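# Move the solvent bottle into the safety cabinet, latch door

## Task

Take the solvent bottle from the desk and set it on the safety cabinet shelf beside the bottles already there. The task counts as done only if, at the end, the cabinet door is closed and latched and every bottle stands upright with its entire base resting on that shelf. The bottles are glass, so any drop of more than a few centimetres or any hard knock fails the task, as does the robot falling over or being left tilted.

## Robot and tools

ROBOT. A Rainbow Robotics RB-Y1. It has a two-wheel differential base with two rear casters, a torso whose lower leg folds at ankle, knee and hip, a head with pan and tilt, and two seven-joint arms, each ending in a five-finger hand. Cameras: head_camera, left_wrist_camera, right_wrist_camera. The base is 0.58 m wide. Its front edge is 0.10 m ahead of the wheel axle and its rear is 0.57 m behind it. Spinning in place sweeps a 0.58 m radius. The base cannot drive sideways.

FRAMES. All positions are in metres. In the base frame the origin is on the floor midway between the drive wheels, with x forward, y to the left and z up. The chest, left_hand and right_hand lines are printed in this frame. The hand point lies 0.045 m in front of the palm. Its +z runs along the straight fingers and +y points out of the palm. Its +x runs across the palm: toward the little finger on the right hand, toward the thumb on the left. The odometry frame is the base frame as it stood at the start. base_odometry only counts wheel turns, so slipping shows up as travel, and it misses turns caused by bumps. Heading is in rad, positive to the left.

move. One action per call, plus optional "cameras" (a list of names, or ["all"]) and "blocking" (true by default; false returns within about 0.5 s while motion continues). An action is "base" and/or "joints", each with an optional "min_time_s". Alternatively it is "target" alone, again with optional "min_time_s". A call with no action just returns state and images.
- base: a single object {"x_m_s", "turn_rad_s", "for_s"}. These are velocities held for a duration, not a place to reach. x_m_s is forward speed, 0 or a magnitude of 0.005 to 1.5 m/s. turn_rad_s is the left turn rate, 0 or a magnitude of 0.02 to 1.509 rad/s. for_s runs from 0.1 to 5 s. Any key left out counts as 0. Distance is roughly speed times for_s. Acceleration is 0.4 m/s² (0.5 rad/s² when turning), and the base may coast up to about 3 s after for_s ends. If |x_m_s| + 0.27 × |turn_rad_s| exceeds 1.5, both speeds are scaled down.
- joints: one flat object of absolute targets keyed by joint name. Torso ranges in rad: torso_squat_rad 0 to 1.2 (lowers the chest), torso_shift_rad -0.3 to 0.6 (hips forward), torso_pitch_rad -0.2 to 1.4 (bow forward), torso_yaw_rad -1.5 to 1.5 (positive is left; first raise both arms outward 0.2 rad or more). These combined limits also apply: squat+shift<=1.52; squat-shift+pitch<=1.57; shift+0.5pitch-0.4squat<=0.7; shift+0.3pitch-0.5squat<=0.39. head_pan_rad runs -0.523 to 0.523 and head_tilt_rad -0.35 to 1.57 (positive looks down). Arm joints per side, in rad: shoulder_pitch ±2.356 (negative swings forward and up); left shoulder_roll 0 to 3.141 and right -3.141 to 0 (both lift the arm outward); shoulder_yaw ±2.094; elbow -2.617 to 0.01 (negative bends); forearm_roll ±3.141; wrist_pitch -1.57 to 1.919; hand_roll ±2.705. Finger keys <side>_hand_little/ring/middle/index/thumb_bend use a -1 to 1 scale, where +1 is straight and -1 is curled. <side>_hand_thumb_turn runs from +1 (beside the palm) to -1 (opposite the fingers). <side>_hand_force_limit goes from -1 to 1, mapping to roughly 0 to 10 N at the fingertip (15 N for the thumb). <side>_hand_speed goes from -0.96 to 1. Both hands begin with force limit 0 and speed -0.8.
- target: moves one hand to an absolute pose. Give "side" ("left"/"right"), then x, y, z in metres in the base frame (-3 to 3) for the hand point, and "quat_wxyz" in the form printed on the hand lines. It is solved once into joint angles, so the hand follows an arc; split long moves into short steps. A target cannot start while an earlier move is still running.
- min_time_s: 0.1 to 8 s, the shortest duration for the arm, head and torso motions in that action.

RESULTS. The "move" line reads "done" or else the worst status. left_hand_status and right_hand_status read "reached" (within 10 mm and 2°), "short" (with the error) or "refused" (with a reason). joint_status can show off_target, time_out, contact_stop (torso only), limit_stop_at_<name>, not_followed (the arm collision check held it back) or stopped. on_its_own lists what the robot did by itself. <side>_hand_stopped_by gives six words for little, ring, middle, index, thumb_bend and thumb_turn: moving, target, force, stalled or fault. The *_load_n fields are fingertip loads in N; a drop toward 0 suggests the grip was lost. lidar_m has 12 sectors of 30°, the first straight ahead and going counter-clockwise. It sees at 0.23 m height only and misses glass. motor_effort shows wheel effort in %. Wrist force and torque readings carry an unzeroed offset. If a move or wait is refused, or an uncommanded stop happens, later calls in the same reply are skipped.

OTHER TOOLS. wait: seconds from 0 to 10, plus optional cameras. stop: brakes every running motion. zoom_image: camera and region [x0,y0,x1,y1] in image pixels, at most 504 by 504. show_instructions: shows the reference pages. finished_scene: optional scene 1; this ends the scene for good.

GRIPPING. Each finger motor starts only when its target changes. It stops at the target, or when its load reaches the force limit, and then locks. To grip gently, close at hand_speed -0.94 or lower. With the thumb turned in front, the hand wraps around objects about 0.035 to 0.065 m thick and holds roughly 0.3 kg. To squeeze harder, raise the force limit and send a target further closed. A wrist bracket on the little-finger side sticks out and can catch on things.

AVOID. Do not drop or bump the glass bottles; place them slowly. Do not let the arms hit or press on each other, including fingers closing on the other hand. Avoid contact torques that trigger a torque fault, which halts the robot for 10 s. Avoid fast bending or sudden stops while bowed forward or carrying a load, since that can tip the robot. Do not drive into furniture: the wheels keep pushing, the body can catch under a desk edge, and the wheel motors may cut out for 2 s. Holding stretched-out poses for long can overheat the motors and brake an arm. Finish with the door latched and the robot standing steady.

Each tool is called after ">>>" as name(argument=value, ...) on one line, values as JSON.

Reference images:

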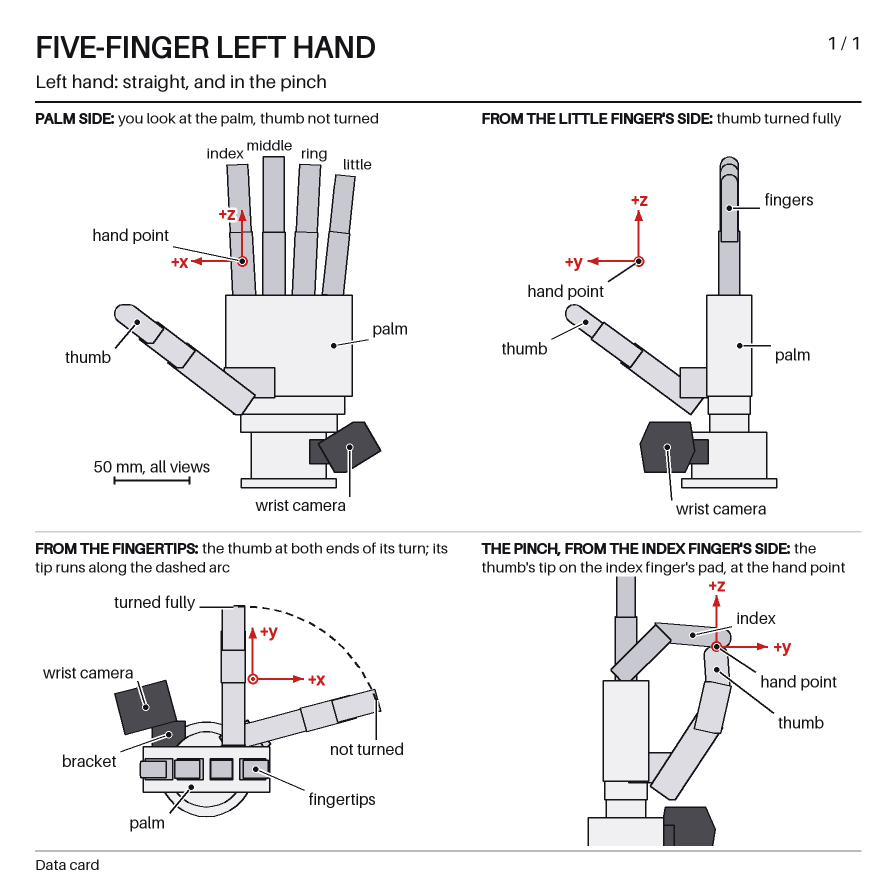

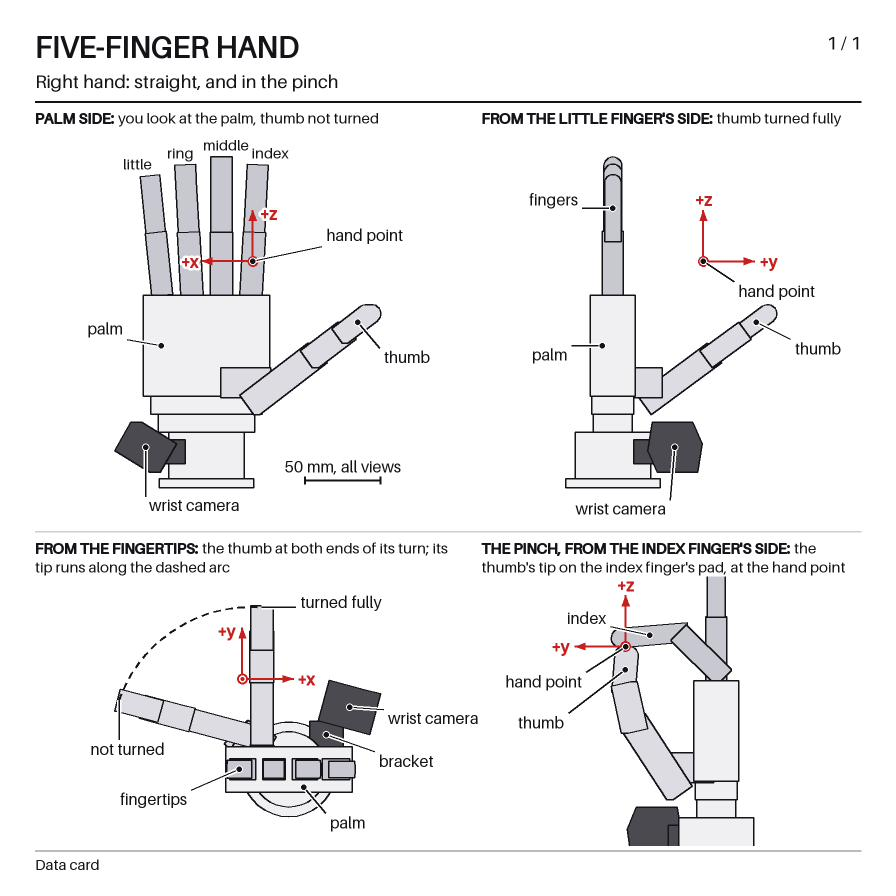

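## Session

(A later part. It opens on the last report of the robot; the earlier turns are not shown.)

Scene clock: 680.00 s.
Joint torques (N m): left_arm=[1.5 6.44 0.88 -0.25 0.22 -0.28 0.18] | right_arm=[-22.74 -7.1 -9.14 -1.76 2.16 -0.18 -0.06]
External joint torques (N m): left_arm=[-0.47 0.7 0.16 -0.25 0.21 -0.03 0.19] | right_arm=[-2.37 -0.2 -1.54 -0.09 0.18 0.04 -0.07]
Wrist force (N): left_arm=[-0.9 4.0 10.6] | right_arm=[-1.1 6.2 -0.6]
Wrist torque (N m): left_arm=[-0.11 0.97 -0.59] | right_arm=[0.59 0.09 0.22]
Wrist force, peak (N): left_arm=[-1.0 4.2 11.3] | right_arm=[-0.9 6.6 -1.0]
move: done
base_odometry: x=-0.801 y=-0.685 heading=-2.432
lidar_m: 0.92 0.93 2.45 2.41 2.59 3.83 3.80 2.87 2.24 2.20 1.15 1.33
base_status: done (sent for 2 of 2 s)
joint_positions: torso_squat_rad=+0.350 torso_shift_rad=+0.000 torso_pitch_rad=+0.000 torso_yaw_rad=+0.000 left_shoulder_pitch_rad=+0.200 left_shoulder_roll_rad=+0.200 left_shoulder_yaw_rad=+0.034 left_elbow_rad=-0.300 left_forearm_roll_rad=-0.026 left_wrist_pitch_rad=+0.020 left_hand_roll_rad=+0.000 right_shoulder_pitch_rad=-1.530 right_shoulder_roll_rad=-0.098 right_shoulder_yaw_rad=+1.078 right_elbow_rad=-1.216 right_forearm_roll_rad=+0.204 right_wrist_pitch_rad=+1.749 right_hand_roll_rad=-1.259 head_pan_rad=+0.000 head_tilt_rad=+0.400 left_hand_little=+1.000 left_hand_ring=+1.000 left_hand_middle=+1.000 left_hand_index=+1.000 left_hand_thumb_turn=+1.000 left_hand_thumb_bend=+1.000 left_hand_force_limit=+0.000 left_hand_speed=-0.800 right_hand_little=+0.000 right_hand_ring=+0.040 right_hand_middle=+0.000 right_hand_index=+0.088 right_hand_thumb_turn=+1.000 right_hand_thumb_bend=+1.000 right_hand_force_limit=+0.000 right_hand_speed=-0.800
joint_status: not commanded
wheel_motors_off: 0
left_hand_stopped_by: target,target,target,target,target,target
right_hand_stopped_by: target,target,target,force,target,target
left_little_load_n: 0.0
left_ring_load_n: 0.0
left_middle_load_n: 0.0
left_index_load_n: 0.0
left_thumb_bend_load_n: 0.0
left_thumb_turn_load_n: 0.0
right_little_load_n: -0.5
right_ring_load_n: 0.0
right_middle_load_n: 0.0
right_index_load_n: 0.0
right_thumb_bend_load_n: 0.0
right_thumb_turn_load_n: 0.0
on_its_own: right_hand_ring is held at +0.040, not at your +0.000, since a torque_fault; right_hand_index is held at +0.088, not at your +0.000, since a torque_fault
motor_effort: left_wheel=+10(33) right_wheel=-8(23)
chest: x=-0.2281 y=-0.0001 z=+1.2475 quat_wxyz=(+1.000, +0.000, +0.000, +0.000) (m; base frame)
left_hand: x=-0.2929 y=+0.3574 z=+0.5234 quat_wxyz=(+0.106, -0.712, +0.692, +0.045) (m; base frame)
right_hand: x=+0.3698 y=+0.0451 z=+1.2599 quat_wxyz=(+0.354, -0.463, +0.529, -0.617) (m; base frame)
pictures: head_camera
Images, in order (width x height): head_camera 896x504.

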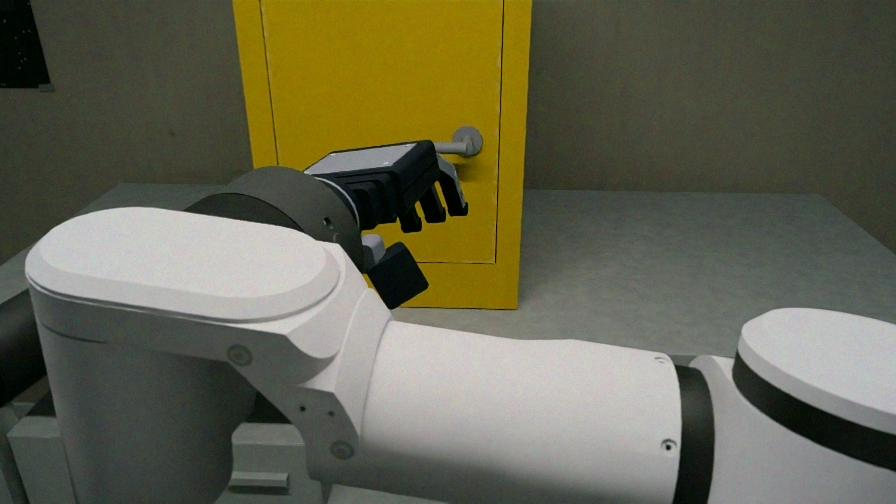

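>>> move(joints={"right_shoulder_pitch_rad": 0.0, "right_shoulder_roll_rad": -0.2, "right_shoulder_yaw_rad": 0.0, "right_elbow_rad": -0.9, "right_forearm_roll_rad": 0.0, "right_wrist_pitch_rad": 0.0, "right_hand_roll_rad": 0.0, "right_hand_index": 1, "right_hand_middle": 1, "right_hand_ring": 1, "right_hand_little": 1}, min_time_s=2, base={"turn_rad_s": 1.0, "for_s": 3.137}, cameras=["head_camera"])

Scene clock: 720.67 s.
Joint torques (N m): left_arm=[1.22 6.57 0.66 0 0.19 -0.22 0.22] | right_arm=[-10.03 -4.96 -2.18 -7.29 0.29 -2.16 -0.41]
External joint torques (N m): left_arm=[-0.75 0.82 -0.07 0 0.17 0.03 0.22] | right_arm=[-1.81 0.49 -0.43 -0.19 0.15 -0.58 -0.41]
Wrist force (N): left_arm=[-1.2 4.0 10.8] | right_arm=[-1.5 4.9 3.4]
Wrist torque (N m): left_arm=[-0.13 1.06 -0.60] | right_arm=[0.24 -0.02 0.08]
Wrist force, peak (N): left_arm=[-1.4 4.3 11.3] | right_arm=[-1.0 6.1 4.1]
move: done
base_odometry: x=-0.801 y=-0.685 heading=+0.701
lidar_m: 3.79 2.84 2.22 2.19 1.15 1.32 0.92 0.94 2.46 2.43 2.62 3.85
base_status: done (sent for 3.13 of 3.13 s)
joint_positions: torso_squat_rad=+0.350 torso_shift_rad=+0.000 torso_pitch_rad=+0.000 torso_yaw_rad=+0.000 left_shoulder_pitch_rad=+0.200 left_shoulder_roll_rad=+0.200 left_shoulder_yaw_rad=+0.034 left_elbow_rad=-0.300 left_forearm_roll_rad=-0.026 left_wrist_pitch_rad=+0.020 left_hand_roll_rad=+0.000 right_shoulder_pitch_rad=+0.000 right_shoulder_roll_rad=-0.200 right_shoulder_yaw_rad=+0.000 right_elbow_rad=-0.900 right_forearm_roll_rad=+0.000 right_wrist_pitch_rad=+0.000 right_hand_roll_rad=+0.000 head_pan_rad=+0.000 head_tilt_rad=+0.400 left_hand_little=+1.000 left_hand_ring=+1.000 left_hand_middle=+1.000 left_hand_index=+1.000 left_hand_thumb_turn=+1.000 left_hand_thumb_bend=+1.000 left_hand_force_limit=+0.000 left_hand_speed=-0.800 right_hand_little=+1.000 right_hand_ring=+1.000 right_hand_middle=+1.000 right_hand_index=+1.000 right_hand_thumb_turn=+1.000 right_hand_thumb_bend=+1.000 right_hand_force_limit=+0.000 right_hand_speed=-0.800
joint_status: all done
wheel_motors_off: 0
left_hand_stopped_by: target,target,target,target,target,target
right_hand_stopped_by: target,target,target,target,target,target
left_little_load_n: 0.0
left_ring_load_n: 0.0
left_middle_load_n: 0.0
left_index_load_n: 0.0
left_thumb_bend_load_n: 0.0
left_thumb_turn_load_n: 0.0
right_little_load_n: 0.0
right_ring_load_n: 0.0
right_middle_load_n: 0.0
right_index_load_n: 0.0
right_thumb_bend_load_n: 0.0
right_thumb_turn_load_n: -0.5
motor_effort: left_wheel=+4(33) right_wheel=+9(37)
chest: x=-0.2281 y=-0.0002 z=+1.2475 quat_wxyz=(+1.000, +0.000, +0.000, +0.000) (m; base frame)
left_hand: x=-0.2929 y=+0.3575 z=+0.5234 quat_wxyz=(+0.106, -0.712, +0.692, +0.045) (m; base frame)
right_hand: x=+0.1633 y=-0.3245 z=+0.6560 quat_wxyz=(+0.243, -0.664, +0.603, -0.369) (m; base frame)
pictures: head_camera
Images, in order (width x height): head_camera 896x504.

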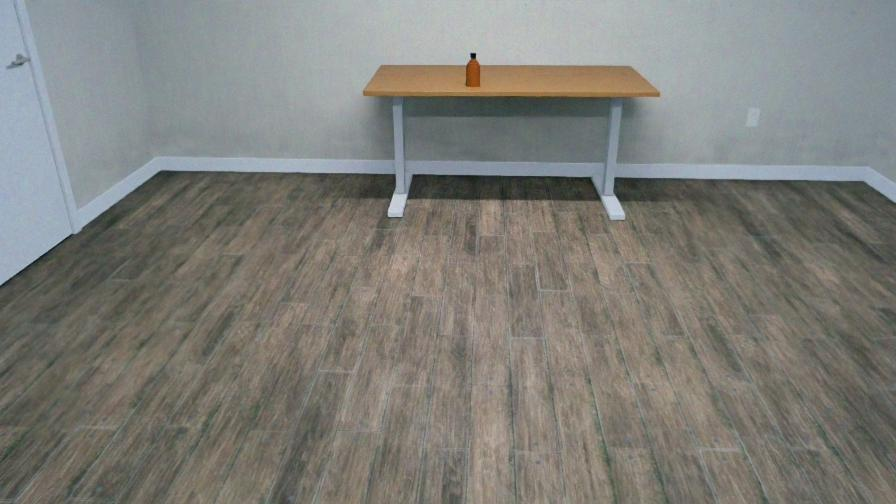

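>>> move(base={"x_m_s": 0.6, "for_s": 3.9}, joints={"head_tilt_rad": 0.5}, cameras=["head_camera"])

>>> zoom_image(camera="head_camera", region=[350, 50, 650, 350])

Scene clock: 734.67 s.
Joint torques (N m): left_arm=[1.7 6.46 0.77 -0.02 0.31 -0.23 0.08] | right_arm=[-7.65 -4.89 -2.22 -6.66 0.07 -1.98 -0.27]
External joint torques (N m): left_arm=[-0.28 0.71 0.04 -0.02 0.3 0.02 0.08] | right_arm=[0.58 0.56 -0.47 0.44 -0.07 -0.41 -0.27]
Wrist force (N): left_arm=[-0.5 3.8 10.8] | right_arm=[-1.8 4.9 2.9]
Wrist torque (N m): left_arm=[-0.18 0.91 -0.56] | right_arm=[0.28 0.08 0.08]
Wrist force, peak (N): left_arm=[-1.1 4.5 11.3] | right_arm=[-1.3 5.3 3.4]
move: done
base_odometry: x=+0.986 y=+0.826 heading=+0.702
lidar_m: 1.44 2.03 1.95 1.92 2.10 3.12 3.26 3.46 2.71 2.68 2.44 1.74
base_status: done (sent for 3.9 of 3.9 s)
joint_positions: torso_squat_rad=+0.350 torso_shift_rad=+0.000 torso_pitch_rad=+0.000 torso_yaw_rad=+0.000 left_shoulder_pitch_rad=+0.200 left_shoulder_roll_rad=+0.200 left_shoulder_yaw_rad=+0.034 left_elbow_rad=-0.300 left_forearm_roll_rad=-0.026 left_wrist_pitch_rad=+0.020 left_hand_roll_rad=+0.000 right_shoulder_pitch_rad=+0.000 right_shoulder_roll_rad=-0.200 right_shoulder_yaw_rad=+0.000 right_elbow_rad=-0.900 right_forearm_roll_rad=+0.000 right_wrist_pitch_rad=+0.000 right_hand_roll_rad=+0.000 head_pan_rad=+0.000 head_tilt_rad=+0.500 left_hand_little=+1.000 left_hand_ring=+1.000 left_hand_middle=+1.000 left_hand_index=+1.000 left_hand_thumb_turn=+1.000 left_hand_thumb_bend=+1.000 left_hand_force_limit=+0.000 left_hand_speed=-0.800 right_hand_little=+1.000 right_hand_ring=+1.000 right_hand_middle=+1.000 right_hand_index=+1.000 right_hand_thumb_turn=+1.000 right_hand_thumb_bend=+1.000 right_hand_force_limit=+0.000 right_hand_speed=-0.800
joint_status: all done
wheel_motors_off: 0
left_hand_stopped_by: target,target,target,target,target,target
right_hand_stopped_by: target,target,target,target,target,target
left_little_load_n: 0.0
left_ring_load_n: 0.0
left_middle_load_n: 0.0
left_index_load_n: 0.0
left_thumb_bend_load_n: 0.0
left_thumb_turn_load_n: 0.0
right_little_load_n: 0.0
right_ring_load_n: 0.0
right_middle_load_n: 0.0
right_index_load_n: 0.0
right_thumb_bend_load_n: -0.5
right_thumb_turn_load_n: 0.0
motor_effort: left_wheel=+6(36) right_wheel=-5(40)
chest: x=-0.2280 y=-0.0002 z=+1.2475 quat_wxyz=(+1.000, +0.000, +0.000, +0.000) (m; base frame)
left_hand: x=-0.2928 y=+0.3575 z=+0.5234 quat_wxyz=(+0.106, -0.712, +0.692, +0.045) (m; base frame)
right_hand: x=+0.1636 y=-0.3244 z=+0.6561 quat_wxyz=(+0.243, -0.664, +0.603, -0.369) (m; base frame)
pictures: head_camera
Images, in order (width x height): head_camera 896x504.

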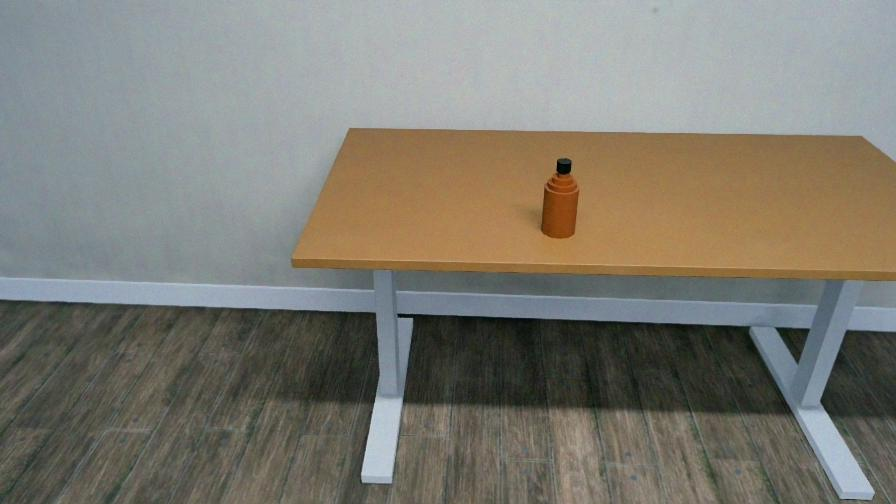

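Scaled by 1.680.

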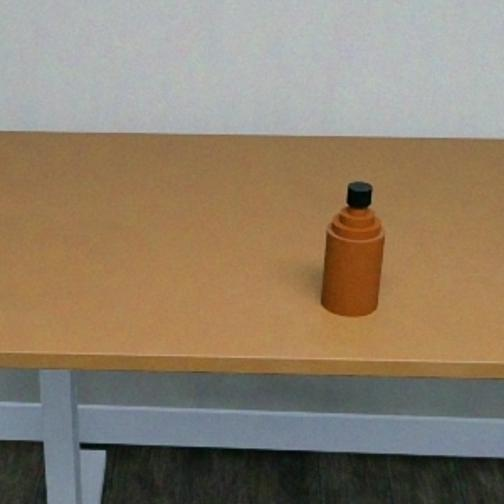

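>>> move(base={"turn_rad_s": -0.1, "for_s": 0.92}, cameras=[])

>>> move(base={"x_m_s": 0.3, "for_s": 2.1}, cameras=["head_camera"])

>>> zoom_image(camera="head_camera", region=[450, 100, 700, 400])

Scene clock: 882.10 s.
Joint torques (N m): left_arm=[1.69 6.2 0.68 0.15 0.18 -0.31 0.21] | right_arm=[-7.95 -4.74 -2.92 -6.72 0.36 -2.14 -0.14]
External joint torques (N m): left_arm=[-0.29 0.46 -0.05 0.15 0.16 -0.06 0.21] | right_arm=[0.28 0.72 -1.17 0.39 0.22 -0.56 -0.14]
Wrist force (N): left_arm=[-0.9 3.9 10.3] | right_arm=[-1.3 5.1 3.1]
Wrist torque (N m): left_arm=[-0.13 0.98 -0.59] | right_arm=[0.32 -0.01 0.14]
Wrist force, peak (N): left_arm=[-0.6 4.0 11.3] | right_arm=[-1.0 5.5 3.5]
move: done
base_odometry: x=+0.987 y=+0.826 heading=+0.609
lidar_m: 1.44 1.97 1.99 1.91 2.04 2.79 3.21 3.35 2.77 2.68 2.67 1.74
base_status: done (sent for 0.93 of 0.93 s)
joint_positions: torso_squat_rad=+0.350 torso_shift_rad=+0.000 torso_pitch_rad=+0.000 torso_yaw_rad=+0.000 left_shoulder_pitch_rad=+0.200 left_shoulder_roll_rad=+0.200 left_shoulder_yaw_rad=+0.034 left_elbow_rad=-0.300 left_forearm_roll_rad=-0.026 left_wrist_pitch_rad=+0.020 left_hand_roll_rad=+0.000 right_shoulder_pitch_rad=+0.000 right_shoulder_roll_rad=-0.200 right_shoulder_yaw_rad=+0.000 right_elbow_rad=-0.900 right_forearm_roll_rad=+0.000 right_wrist_pitch_rad=+0.000 right_hand_roll_rad=+0.000 head_pan_rad=+0.000 head_tilt_rad=+0.500 left_hand_little=+1.000 left_hand_ring=+1.000 left_hand_middle=+1.000 left_hand_index=+1.000 left_hand_thumb_turn=+1.000 left_hand_thumb_bend=+1.000 left_hand_force_limit=+0.000 left_hand_speed=-0.800 right_hand_little=+1.000 right_hand_ring=+1.000 right_hand_middle=+1.000 right_hand_index=+1.000 right_hand_thumb_turn=+1.000 right_hand_thumb_bend=+1.000 right_hand_force_limit=+0.000 right_hand_speed=-0.800
joint_status: not commanded
wheel_motors_off: 0
left_hand_stopped_by: target,target,target,target,target,target
right_hand_stopped_by: target,target,target,target,target,target
left_little_load_n: 0.0
left_ring_load_n: 0.0
left_middle_load_n: 0.0
left_index_load_n: 0.0
left_thumb_bend_load_n: 0.0
left_thumb_turn_load_n: 0.0
right_little_load_n: 0.0
right_ring_load_n: 0.0
right_middle_load_n: 0.0
right_index_load_n: 0.0
right_thumb_bend_load_n: 0.0
right_thumb_turn_load_n: 0.0
motor_effort: left_wheel=-1(24) right_wheel=-13(29)
chest: x=-0.2280 y=-0.0002 z=+1.2475 quat_wxyz=(+1.000, +0.000, +0.000, +0.000) (m; base frame)
left_hand: x=-0.2928 y=+0.3575 z=+0.5234 quat_wxyz=(+0.106, -0.712, +0.692, +0.045) (m; base frame)
right_hand: x=+0.1636 y=-0.3244 z=+0.6561 quat_wxyz=(+0.243, -0.664, +0.603, -0.369) (m; base frame)
pictures: none
No camera images: "cameras" was empty.

Scene clock: 885.77 s.
Joint torques (N m): left_arm=[1.31 6.44 0.7 -0.09 0.24 -0.25 0.15] | right_arm=[-8.1 -5.28 -2.48 -6.91 0.12 -2.11 -0.22]
External joint torques (N m): left_arm=[-0.66 0.7 -0.03 -0.09 0.22 -0.01 0.16] | right_arm=[0.13 0.17 -0.73 0.19 -0.02 -0.53 -0.22]
Wrist force (N): left_arm=[-1.0 4.5 10.9] | right_arm=[-1.7 4.9 3.3]
Wrist torque (N m): left_arm=[-0.06 1.00 -0.63] | right_arm=[0.26 0.03 0.10]
Wrist force, peak (N): left_arm=[-1.1 4.4 11.3] | right_arm=[-1.6 5.2 3.5]
move: done
base_odometry: x=+1.503 y=+1.186 heading=+0.608
lidar_m: 0.82 0.82 1.82 1.91 2.00 2.78 3.84 3.78 2.78 2.68 1.27 1.31
base_status: done (sent for 2.1 of 2.1 s)
joint_positions: torso_squat_rad=+0.350 torso_shift_rad=+0.000 torso_pitch_rad=+0.000 torso_yaw_rad=+0.000 left_shoulder_pitch_rad=+0.200 left_shoulder_roll_rad=+0.200 left_shoulder_yaw_rad=+0.034 left_elbow_rad=-0.300 left_forearm_roll_rad=-0.026 left_wrist_pitch_rad=+0.020 left_hand_roll_rad=+0.000 right_shoulder_pitch_rad=+0.000 right_shoulder_roll_rad=-0.200 right_shoulder_yaw_rad=+0.000 right_elbow_rad=-0.900 right_forearm_roll_rad=+0.000 right_wrist_pitch_rad=+0.000 right_hand_roll_rad=+0.000 head_pan_rad=+0.000 head_tilt_rad=+0.500 left_hand_little=+1.000 left_hand_ring=+1.000 left_hand_middle=+1.000 left_hand_index=+1.000 left_hand_thumb_turn=+1.000 left_hand_thumb_bend=+1.000 left_hand_force_limit=+0.000 left_hand_speed=-0.800 right_hand_little=+1.000 right_hand_ring=+1.000 right_hand_middle=+1.000 right_hand_index=+1.000 right_hand_thumb_turn=+1.000 right_hand_thumb_bend=+1.000 right_hand_force_limit=+0.000 right_hand_speed=-0.800
joint_status: not commanded
wheel_motors_off: 0
left_hand_stopped_by: target,target,target,target,target,target
right_hand_stopped_by: target,target,target,target,target,target
left_little_load_n: 0.0
left_ring_load_n: 0.0
left_middle_load_n: 0.0
left_index_load_n: 0.0
left_thumb_bend_load_n: 0.0
left_thumb_turn_load_n: 0.0
right_little_load_n: 0.0
right_ring_load_n: 0.0
right_middle_load_n: 0.0
right_index_load_n: 0.0
right_thumb_bend_load_n: 0.0
right_thumb_turn_load_n: -0.5
motor_effort: left_wheel=-6(23) right_wheel=+6(33)
chest: x=-0.2280 y=-0.0002 z=+1.2475 quat_wxyz=(+1.000, +0.000, +0.000, +0.000) (m; base frame)
left_hand: x=-0.2929 y=+0.3575 z=+0.5234 quat_wxyz=(+0.106, -0.712, +0.692, +0.045) (m; base frame)
right_hand: x=+0.1636 y=-0.3244 z=+0.6561 quat_wxyz=(+0.243, -0.664, +0.603, -0.369) (m; base frame)
pictures: head_camera
Images, in order (width x height): head_camera 896x504.

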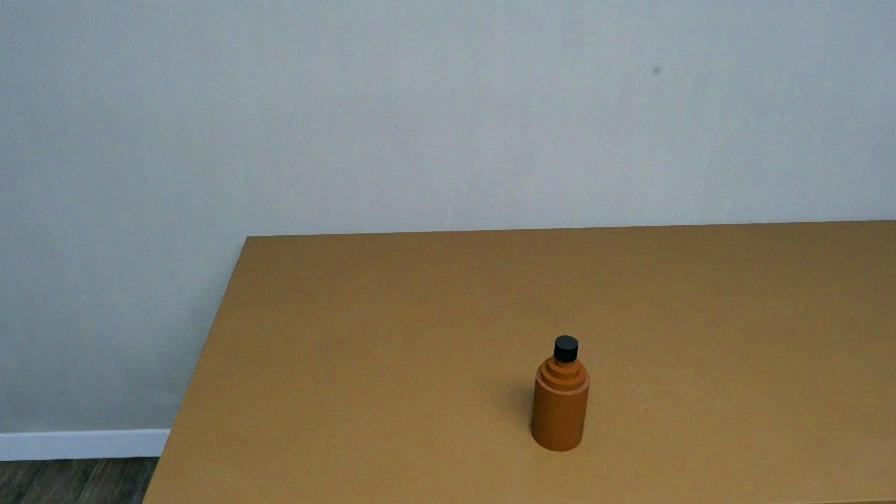

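Scaled by 1.680.

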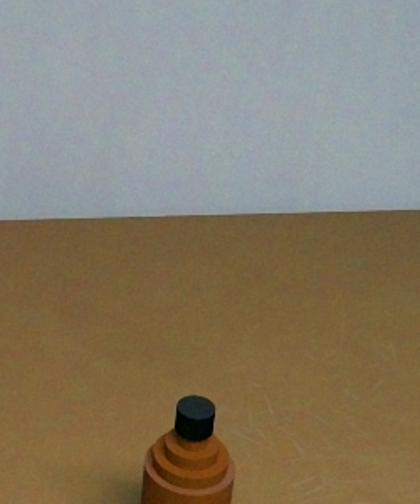

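>>> move(target={"side": "right", "x": 0.32, "y": -0.22, "z": 0.95, "quat_wxyz": [0.7071, 0, 0.7071, 0]}, min_time_s=2, cameras=["right_wrist_camera"])

>>> move(joints={"head_tilt_rad": 0.75, "head_pan_rad": -0.15}, cameras=["head_camera"])

>>> zoom_image(camera="head_camera", region=[350, 100, 650, 400])

Scene clock: 990.90 s.
Joint torques (N m): left_arm=[1.5 6.47 0.93 -0.13 0.38 -0.23 0.2] | right_arm=[-12.84 -7.08 -2.47 -7.45 0.49 -2.35 -0.33]
External joint torques (N m): left_arm=[-0.48 0.72 0.2 -0.13 0.36 0.01 0.2] | right_arm=[-1.3 -1.03 1.36 -0.01 -0.02 -0.45 -0.31]
Wrist force (N): left_arm=[-0.9 4.2 11.0] | right_arm=[6.0 -0.2 -0.6]
Wrist torque (N m): left_arm=[-0.09 1.02 -0.62] | right_arm=[0.10 -0.44 0.20]
Wrist force, peak (N): left_arm=[-0.8 4.1 11.5] | right_arm=[-1.7 6.0 3.1]
move: done
base_odometry: x=+1.503 y=+1.186 heading=+0.608
lidar_m: 0.83 0.82 1.81 1.91 2.00 2.78 3.84 3.79 2.78 2.68 1.26 1.31
base_status: not commanded
joint_positions: torso_squat_rad=+0.350 torso_shift_rad=+0.000 torso_pitch_rad=+0.000 torso_yaw_rad=+0.000 left_shoulder_pitch_rad=+0.200 left_shoulder_roll_rad=+0.200 left_shoulder_yaw_rad=+0.034 left_elbow_rad=-0.300 left_forearm_roll_rad=-0.026 left_wrist_pitch_rad=+0.020 left_hand_roll_rad=+0.000 right_shoulder_pitch_rad=-0.123 right_shoulder_roll_rad=-0.377 right_shoulder_yaw_rad=+0.407 right_elbow_rad=-1.056 right_forearm_roll_rad=-0.860 right_wrist_pitch_rad=-0.540 right_hand_roll_rad=-1.216 head_pan_rad=+0.000 head_tilt_rad=+0.500 left_hand_little=+1.000 left_hand_ring=+1.000 left_hand_middle=+1.000 left_hand_index=+1.000 left_hand_thumb_turn=+1.000 left_hand_thumb_bend=+1.000 left_hand_force_limit=+0.000 left_hand_speed=-0.800 right_hand_little=+1.000 right_hand_ring=+1.000 right_hand_middle=+1.000 right_hand_index=+1.000 right_hand_thumb_turn=+1.000 right_hand_thumb_bend=+1.000 right_hand_force_limit=+0.000 right_hand_speed=-0.800
joint_status: all done
wheel_motors_off: 0
left_hand_stopped_by: target,target,target,target,target,target
right_hand_stopped_by: target,target,target,target,target,target
left_little_load_n: 0.5
left_ring_load_n: 0.0
left_middle_load_n: 0.0
left_index_load_n: 0.0
left_thumb_bend_load_n: 0.0
left_thumb_turn_load_n: 0.0
right_little_load_n: 0.0
right_ring_load_n: 0.0
right_middle_load_n: 0.0
right_index_load_n: 0.0
right_thumb_bend_load_n: 0.0
right_thumb_turn_load_n: 0.0
motor_effort: left_wheel=-5(8) right_wheel=+6(7)
chest: x=-0.2280 y=-0.0002 z=+1.2475 quat_wxyz=(+1.000, +0.000, +0.000, +0.000) (m; base frame)
left_hand: x=-0.2929 y=+0.3575 z=+0.5234 quat_wxyz=(+0.106, -0.712, +0.692, +0.045) (m; base frame)
right_hand: x=+0.3195 y=-0.2203 z=+0.9505 quat_wxyz=(+0.704, +0.000, +0.710, -0.002) (m; base frame)
right_hand_status: reached (checked arc, planned for 2.0 s): 1 mm and 0.5 deg off.
pictures: right_wrist_camera
Images, in order (width x height): right_wrist_camera 504x504.

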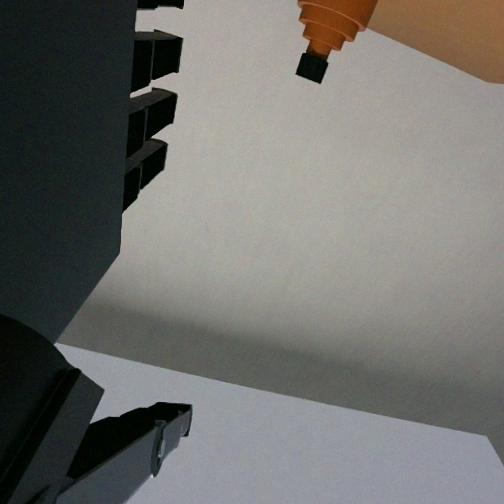

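Scene clock: 991.70 s.
Joint torques (N m): left_arm=[1.72 6.37 0.78 -0.24 0.3 -0.21 0.17] | right_arm=[-13.53 -6.74 -2.81 -7.46 0.51 -2.17 -0.41]
External joint torques (N m): left_arm=[-0.26 0.62 0.05 -0.24 0.28 0.04 0.17] | right_arm=[-1.99 -0.69 1.02 -0.02 0 -0.27 -0.39]
Wrist force (N): left_arm=[-1.0 3.8 10.8] | right_arm=[5.6 0.6 -0.5]
Wrist torque (N m): left_arm=[-0.16 1.00 -0.59] | right_arm=[0.22 -0.42 0.21]
Wrist force, peak (N): left_arm=[-1.1 4.1 11.2] | right_arm=[6.6 0.3 -0.4]
move: done
base_odometry: x=+1.503 y=+1.186 heading=+0.608
lidar_m: 0.81 0.82 1.81 1.91 2.00 2.79 3.85 3.78 2.78 2.68 1.27 1.30
base_status: not commanded
joint_positions: torso_squat_rad=+0.350 torso_shift_rad=+0.000 torso_pitch_rad=+0.000 torso_yaw_rad=+0.000 left_shoulder_pitch_rad=+0.200 left_shoulder_roll_rad=+0.200 left_shoulder_yaw_rad=+0.034 left_elbow_rad=-0.300 left_forearm_roll_rad=-0.026 left_wrist_pitch_rad=+0.020 left_hand_roll_rad=+0.000 right_shoulder_pitch_rad=-0.123 right_shoulder_roll_rad=-0.377 right_shoulder_yaw_rad=+0.407 right_elbow_rad=-1.056 right_forearm_roll_rad=-0.860 right_wrist_pitch_rad=-0.540 right_hand_roll_rad=-1.216 head_pan_rad=-0.150 head_tilt_rad=+0.750 left_hand_little=+1.000 left_hand_ring=+1.000 left_hand_middle=+1.000 left_hand_index=+1.000 left_hand_thumb_turn=+1.000 left_hand_thumb_bend=+1.000 left_hand_force_limit=+0.000 left_hand_speed=-0.800 right_hand_little=+1.000 right_hand_ring=+1.000 right_hand_middle=+1.000 right_hand_index=+1.000 right_hand_thumb_turn=+1.000 right_hand_thumb_bend=+1.000 right_hand_force_limit=+0.000 right_hand_speed=-0.800
joint_status: all done
wheel_motors_off: 0
left_hand_stopped_by: target,target,target,target,target,target
right_hand_stopped_by: target,target,target,target,target,target
left_little_load_n: 0.0
left_ring_load_n: 0.0
left_middle_load_n: 0.0
left_index_load_n: -0.5
left_thumb_bend_load_n: 0.0
left_thumb_turn_load_n: 0.0
right_little_load_n: 0.0
right_ring_load_n: 0.0
right_middle_load_n: 0.0
right_index_load_n: 0.0
right_thumb_bend_load_n: 0.0
right_thumb_turn_load_n: 0.0
motor_effort: left_wheel=-6(8) right_wheel=+6(7)
chest: x=-0.2280 y=-0.0002 z=+1.2475 quat_wxyz=(+1.000, +0.000, +0.000, +0.000) (m; base frame)
left_hand: x=-0.2929 y=+0.3575 z=+0.5234 quat_wxyz=(+0.106, -0.712, +0.692, +0.045) (m; base frame)
right_hand: x=+0.3195 y=-0.2203 z=+0.9505 quat_wxyz=(+0.704, +0.000, +0.710, -0.002) (m; base frame)
pictures: head_camera
Images, in order (width x height): head_camera 896x504.

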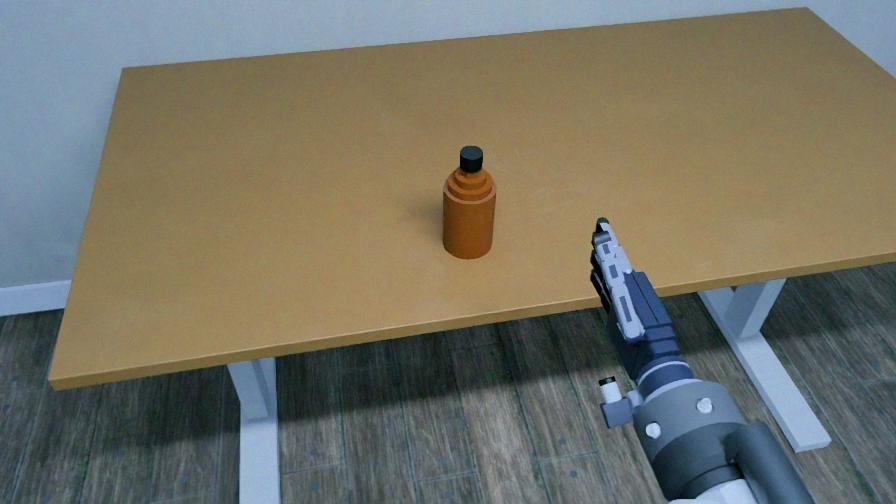

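Scaled by 1.680.

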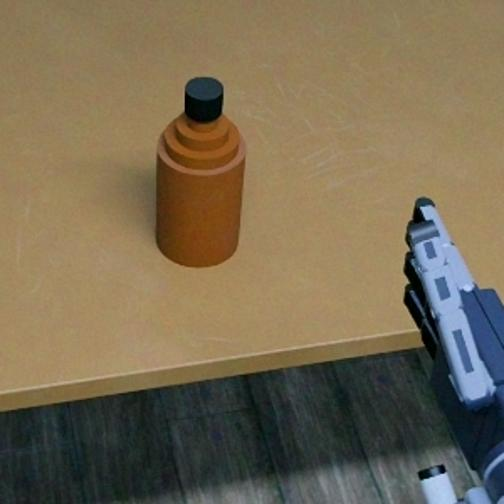

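>>> move(target={"side": "right", "x": 0.46, "y": -0.21, "z": 0.84, "quat_wxyz": [0.7071, 0, 0.7071, 0]}, min_time_s=2, cameras=["right_wrist_camera", "head_camera"])

>>> zoom_image(camera="head_camera", region=[400, 100, 650, 350])

Scene clock: 1002.60 s.
Joint torques (N m): left_arm=[1.37 6.19 0.52 -0.06 0.25 -0.11 0.29] | right_arm=[-21.14 -5.65 -1.9 -6.88 0.35 -1.34 -0.02]
External joint torques (N m): left_arm=[-0.61 0.45 -0.21 -0.06 0.23 0.13 0.29] | right_arm=[-1.48 0.25 -1.92 0.88 0.05 -0.32 0]
Wrist force (N): left_arm=[-1.0 3.8 11.0] | right_arm=[4.8 1.1 2.6]
Wrist torque (N m): left_arm=[-0.17 1.01 -0.60] | right_arm=[0.06 -0.44 0.35]
Wrist force, peak (N): left_arm=[-0.8 4.1 11.4] | right_arm=[6.4 0.4 -0.4]
move: short
base_odometry: x=+1.503 y=+1.186 heading=+0.608
lidar_m: 0.81 0.82 1.82 1.92 2.00 2.77 3.84 3.78 2.78 2.68 1.27 1.31
base_status: not commanded
joint_positions: torso_squat_rad=+0.350 torso_shift_rad=+0.000 torso_pitch_rad=+0.000 torso_yaw_rad=+0.000 left_shoulder_pitch_rad=+0.200 left_shoulder_roll_rad=+0.200 left_shoulder_yaw_rad=+0.034 left_elbow_rad=-0.300 left_forearm_roll_rad=-0.026 left_wrist_pitch_rad=+0.020 left_hand_roll_rad=+0.000 right_shoulder_pitch_rad=-0.736 right_shoulder_roll_rad=-0.131 right_shoulder_yaw_rad=-0.120 right_elbow_rad=-0.278 right_forearm_roll_rad=-1.167 right_wrist_pitch_rad=-0.137 right_hand_roll_rad=-0.465 head_pan_rad=-0.150 head_tilt_rad=+0.750 left_hand_little=+1.000 left_hand_ring=+1.000 left_hand_middle=+1.000 left_hand_index=+1.000 left_hand_thumb_turn=+1.000 left_hand_thumb_bend=+1.000 left_hand_force_limit=+0.000 left_hand_speed=-0.800 right_hand_little=+1.000 right_hand_ring=+1.000 right_hand_middle=+1.000 right_hand_index=+1.000 right_hand_thumb_turn=+1.000 right_hand_thumb_bend=+1.000 right_hand_force_limit=+0.000 right_hand_speed=-0.800
joint_status: all done
wheel_motors_off: 0
left_hand_stopped_by: target,target,target,target,target,target
right_hand_stopped_by: target,target,target,target,target,target
left_little_load_n: 0.0
left_ring_load_n: 0.0
left_middle_load_n: 0.0
left_index_load_n: 0.0
left_thumb_bend_load_n: 0.0
left_thumb_turn_load_n: 0.0
right_little_load_n: 0.0
right_ring_load_n: 0.0
right_middle_load_n: 0.0
right_index_load_n: 0.0
right_thumb_bend_load_n: 0.0
right_thumb_turn_load_n: 0.0
motor_effort: left_wheel=-7(8) right_wheel=+6(7)
chest: x=-0.2280 y=-0.0002 z=+1.2475 quat_wxyz=(+1.000, +0.000, +0.000, +0.000) (m; base frame)
left_hand: x=-0.2929 y=+0.3575 z=+0.5234 quat_wxyz=(+0.106, -0.712, +0.692, +0.045) (m; base frame)
right_hand: x=+0.4331 y=-0.2103 z=+0.8589 quat_wxyz=(+0.502, +0.006, +0.862, -0.072) (m; base frame)
right_hand_status: short (checked arc, as near as the solve gets, planned for 2.0 s): 33 mm and 30.6 deg off.
pictures: head_camera, right_wrist_camera
Images, in order (width x height): head_camera 896x504, right_wrist_camera 504x504.

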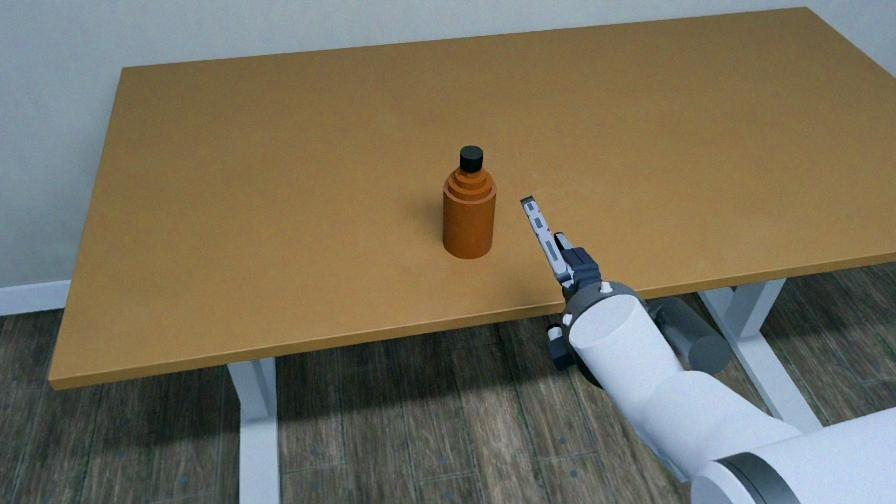

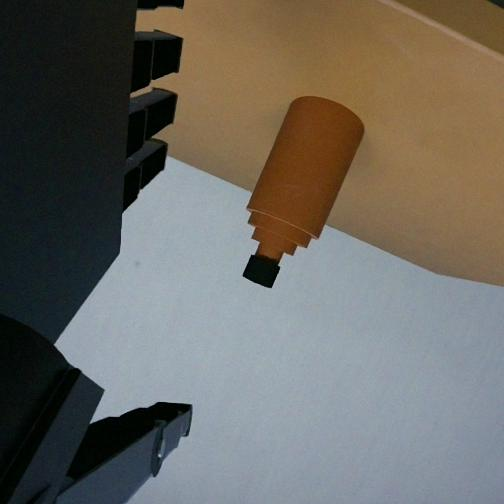

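Scaled by 2.016.

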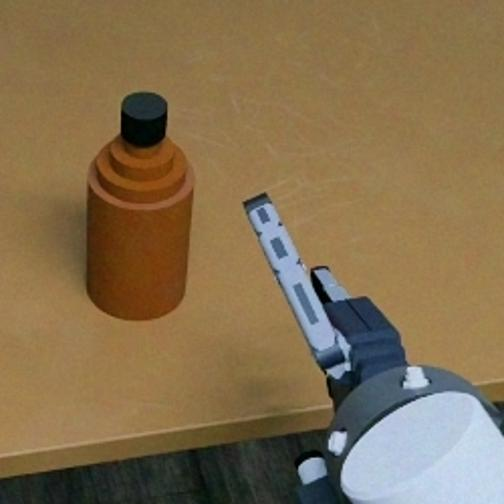

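>>> move(target={"side": "right", "x": 0.3, "y": -0.22, "z": 0.95, "quat_wxyz": [0.7071, 0, 0.7071, 0]}, min_time_s=1.5, cameras=[])

>>> move(joints={"torso_squat_rad": 0.6}, cameras=[])

>>> move(target={"side": "right", "x": 0.2, "y": -0.22, "z": 0.92, "quat_wxyz": [0.7071, 0, 0.7071, 0]}, min_time_s=1.5, cameras=["head_camera"])

Scene clock: 1018.57 s.
Joint torques (N m): left_arm=[1.96 6.49 0.9 -0.21 0.22 -0.25 0.12] | right_arm=[-10.85 -6.64 -3.19 -7.92 0.38 -2.34 -0.14]
External joint torques (N m): left_arm=[-0.02 0.75 0.18 -0.2 0.21 -0.01 0.13] | right_arm=[-0.68 -1.01 0.48 -0.11 -0.11 -0.43 -0.12]
Wrist force (N): left_arm=[-1.3 4.2 10.9] | right_arm=[6.0 0.6 -0.3]
Wrist torque (N m): left_arm=[-0.10 1.05 -0.62] | right_arm=[0.21 -0.45 0.20]
Wrist force, peak (N): left_arm=[-0.8 4.2 11.3] | right_arm=[6.4 0.8 -0.5]
move: done
base_odometry: x=+1.503 y=+1.186 heading=+0.608
lidar_m: 0.83 0.82 1.82 1.92 1.99 2.79 3.84 3.77 2.79 2.69 1.26 1.31
base_status: not commanded
joint_positions: torso_squat_rad=+0.350 torso_shift_rad=+0.000 torso_pitch_rad=+0.000 torso_yaw_rad=+0.000 left_shoulder_pitch_rad=+0.200 left_shoulder_roll_rad=+0.200 left_shoulder_yaw_rad=+0.034 left_elbow_rad=-0.300 left_forearm_roll_rad=-0.026 left_wrist_pitch_rad=+0.020 left_hand_roll_rad=+0.000 right_shoulder_pitch_rad=-0.034 right_shoulder_roll_rad=-0.362 right_shoulder_yaw_rad=+0.355 right_elbow_rad=-1.151 right_forearm_roll_rad=-0.792 right_wrist_pitch_rad=-0.510 right_hand_roll_rad=-1.221 head_pan_rad=-0.150 head_tilt_rad=+0.750 left_hand_little=+1.000 left_hand_ring=+1.000 left_hand_middle=+1.000 left_hand_index=+1.000 left_hand_thumb_turn=+1.000 left_hand_thumb_bend=+1.000 left_hand_force_limit=+0.000 left_hand_speed=-0.800 right_hand_little=+1.000 right_hand_ring=+1.000 right_hand_middle=+1.000 right_hand_index=+1.000 right_hand_thumb_turn=+1.000 right_hand_thumb_bend=+1.000 right_hand_force_limit=+0.000 right_hand_speed=-0.800
joint_status: all done
wheel_motors_off: 0
left_hand_stopped_by: target,target,target,target,target,target
right_hand_stopped_by: target,target,target,target,target,target
left_little_load_n: 0.0
left_ring_load_n: 0.0
left_middle_load_n: 0.0
left_index_load_n: 0.0
left_thumb_bend_load_n: 0.0
left_thumb_turn_load_n: 0.0
right_little_load_n: 0.0
right_ring_load_n: 0.0
right_middle_load_n: 0.0
right_index_load_n: 0.0
right_thumb_bend_load_n: 0.0
right_thumb_turn_load_n: 0.0
motor_effort: left_wheel=-7(8) right_wheel=+6(7)
chest: x=-0.2280 y=-0.0002 z=+1.2475 quat_wxyz=(+1.000, +0.000, +0.000, +0.000) (m; base frame)
left_hand: x=-0.2929 y=+0.3575 z=+0.5234 quat_wxyz=(+0.106, -0.712, +0.692, +0.045) (m; base frame)
right_hand: x=+0.2995 y=-0.2204 z=+0.9505 quat_wxyz=(+0.704, +0.000, +0.710, -0.002) (m; base frame)
right_hand_status: reached (checked arc, planned for 1.5 s): 1 mm and 0.5 deg off.
pictures: none
No camera images: "cameras" was empty.

Scene clock: 1020.20 s.
Joint torques (N m): left_arm=[1.76 6.41 1.04 -0.03 0.31 -0.13 0.11] | right_arm=[-10.25 -6.33 -2.73 -7.67 0.59 -2.63 -0.31]
External joint torques (N m): left_arm=[-0.21 0.66 0.31 -0.02 0.3 0.12 0.11] | right_arm=[-0.08 -0.7 0.94 0.14 0.1 -0.72 -0.29]
Wrist force (N): left_arm=[-1.1 4.4 11.3] | right_arm=[5.8 0.3 -0.7]
Wrist torque (N m): left_arm=[-0.12 1.01 -0.60] | right_arm=[0.19 -0.47 0.21]
Wrist force, peak (N): left_arm=[-1.1 4.4 11.3] | right_arm=[6.2 0.7 -0.3]
move: done
base_odometry: x=+1.503 y=+1.186 heading=+0.608
lidar_m: 0.83 0.81 1.81 1.91 1.99 2.79 3.84 3.78 2.79 2.69 1.27 1.31
base_status: not commanded
joint_positions: torso_squat_rad=+0.600 torso_shift_rad=+0.000 torso_pitch_rad=+0.000 torso_yaw_rad=+0.000 left_shoulder_pitch_rad=+0.200 left_shoulder_roll_rad=+0.200 left_shoulder_yaw_rad=+0.034 left_elbow_rad=-0.300 left_forearm_roll_rad=-0.026 left_wrist_pitch_rad=+0.020 left_hand_roll_rad=+0.000 right_shoulder_pitch_rad=-0.034 right_shoulder_roll_rad=-0.362 right_shoulder_yaw_rad=+0.355 right_elbow_rad=-1.151 right_forearm_roll_rad=-0.792 right_wrist_pitch_rad=-0.510 right_hand_roll_rad=-1.221 head_pan_rad=-0.150 head_tilt_rad=+0.750 left_hand_little=+1.000 left_hand_ring=+1.000 left_hand_middle=+1.000 left_hand_index=+1.000 left_hand_thumb_turn=+1.000 left_hand_thumb_bend=+1.000 left_hand_force_limit=+0.000 left_hand_speed=-0.800 right_hand_little=+1.000 right_hand_ring=+1.000 right_hand_middle=+1.000 right_hand_index=+1.000 right_hand_thumb_turn=+1.000 right_hand_thumb_bend=+1.000 right_hand_force_limit=+0.000 right_hand_speed=-0.800
joint_status: all done
wheel_motors_off: 0
left_hand_stopped_by: target,target,target,target,target,target
right_hand_stopped_by: target,target,target,target,target,target
left_little_load_n: 0.0
left_ring_load_n: 0.0
left_middle_load_n: 0.0
left_index_load_n: 0.0
left_thumb_bend_load_n: 0.0
left_thumb_turn_load_n: 0.0
right_little_load_n: 0.0
right_ring_load_n: 0.0
right_middle_load_n: 0.0
right_index_load_n: 0.0
right_thumb_bend_load_n: 0.0
right_thumb_turn_load_n: 0.0
motor_effort: left_wheel=-7(8) right_wheel=+7(7)
chest: x=-0.2281 y=-0.0002 z=+1.1677 quat_wxyz=(+1.000, +0.000, +0.000, +0.000) (m; base frame)
left_hand: x=-0.2928 y=+0.3575 z=+0.4436 quat_wxyz=(+0.106, -0.712, +0.692, +0.045) (m; base frame)
right_hand: x=+0.2995 y=-0.2204 z=+0.8708 quat_wxyz=(+0.704, +0.000, +0.710, -0.002) (m; base frame)
pictures: none
No camera images: "cameras" was empty.

Scene clock: 1022.03 s.
Joint torques (N m): left_arm=[1.88 6.48 0.6 -0.02 0.24 -0.18 0.23] | right_arm=[-2.22 -5.7 -5.3 -9 0.42 -1.83 -0.09]
External joint torques (N m): left_arm=[-0.09 0.73 -0.13 -0.01 0.22 0.06 0.24] | right_arm=[1.31 -0.84 -1.66 -0.19 -0.12 -0.08 -0.07]
Wrist force (N): left_arm=[-1.1 4.0 10.7] | right_arm=[5.9 0.3 0.0]
Wrist torque (N m): left_arm=[-0.15 1.00 -0.59] | right_arm=[0.17 -0.52 0.40]
Wrist force, peak (N): left_arm=[-1.0 4.2 11.1] | right_arm=[6.4 0.4 -0.8]
move: done
base_odometry: x=+1.503 y=+1.186 heading=+0.608
lidar_m: 0.82 0.82 1.82 1.92 1.98 2.79 3.84 3.78 2.78 2.68 1.26 1.30
base_status: not commanded
joint_positions: torso_squat_rad=+0.600 torso_shift_rad=+0.000 torso_pitch_rad=+0.000 torso_yaw_rad=+0.000 left_shoulder_pitch_rad=+0.200 left_shoulder_roll_rad=+0.200 left_shoulder_yaw_rad=+0.034 left_elbow_rad=-0.300 left_forearm_roll_rad=-0.026 left_wrist_pitch_rad=+0.020 left_hand_roll_rad=+0.000 right_shoulder_pitch_rad=+0.392 right_shoulder_roll_rad=-0.411 right_shoulder_yaw_rad=+0.291 right_elbow_rad=-1.721 right_forearm_roll_rad=-0.858 right_wrist_pitch_rad=-0.389 right_hand_roll_rad=-1.043 head_pan_rad=-0.150 head_tilt_rad=+0.750 left_hand_little=+1.000 left_hand_ring=+1.000 left_hand_middle=+1.000 left_hand_index=+1.000 left_hand_thumb_turn=+1.000 left_hand_thumb_bend=+1.000 left_hand_force_limit=+0.000 left_hand_speed=-0.800 right_hand_little=+1.000 right_hand_ring=+1.000 right_hand_middle=+1.000 right_hand_index=+1.000 right_hand_thumb_turn=+1.000 right_hand_thumb_bend=+1.000 right_hand_force_limit=+0.000 right_hand_speed=-0.800
joint_status: all done
wheel_motors_off: 0
left_hand_stopped_by: target,target,target,target,target,target
right_hand_stopped_by: target,target,target,target,target,target
left_little_load_n: 0.0
left_ring_load_n: 0.0
left_middle_load_n: 0.0
left_index_load_n: 0.0
left_thumb_bend_load_n: 0.0
left_thumb_turn_load_n: 0.0
right_little_load_n: 0.0
right_ring_load_n: 0.0
right_middle_load_n: 0.0
right_index_load_n: 0.0
right_thumb_bend_load_n: 0.0
right_thumb_turn_load_n: 0.0
motor_effort: left_wheel=-5(8) right_wheel=+7(7)
chest: x=-0.2281 y=-0.0002 z=+1.1677 quat_wxyz=(+1.000, +0.000, +0.000, +0.000) (m; base frame)
left_hand: x=-0.2928 y=+0.3575 z=+0.4436 quat_wxyz=(+0.106, -0.712, +0.692, +0.045) (m; base frame)
right_hand: x=+0.1999 y=-0.2199 z=+0.9200 quat_wxyz=(+0.708, +0.000, +0.706, +0.001) (m; base frame)
right_hand_status: reached (checked arc, planned for 1.5 s): 0 mm and 0.2 deg off.
pictures: head_camera
Images, in order (width x height): head_camera 896x504.

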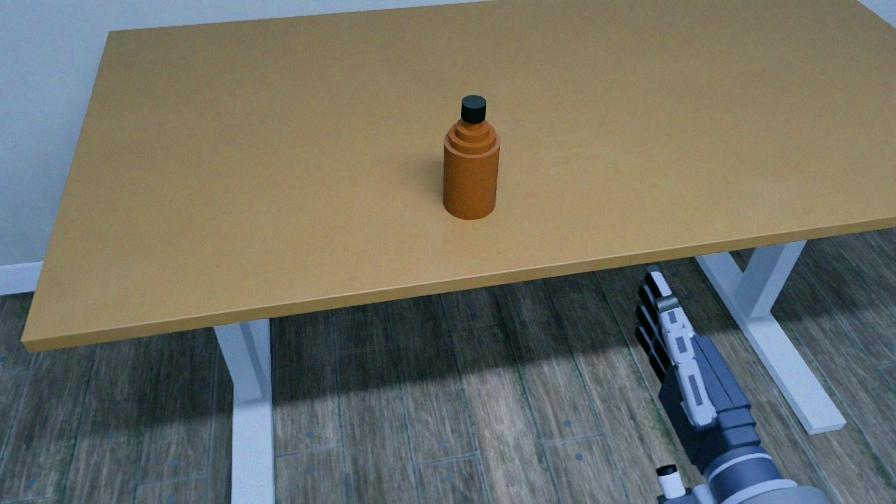

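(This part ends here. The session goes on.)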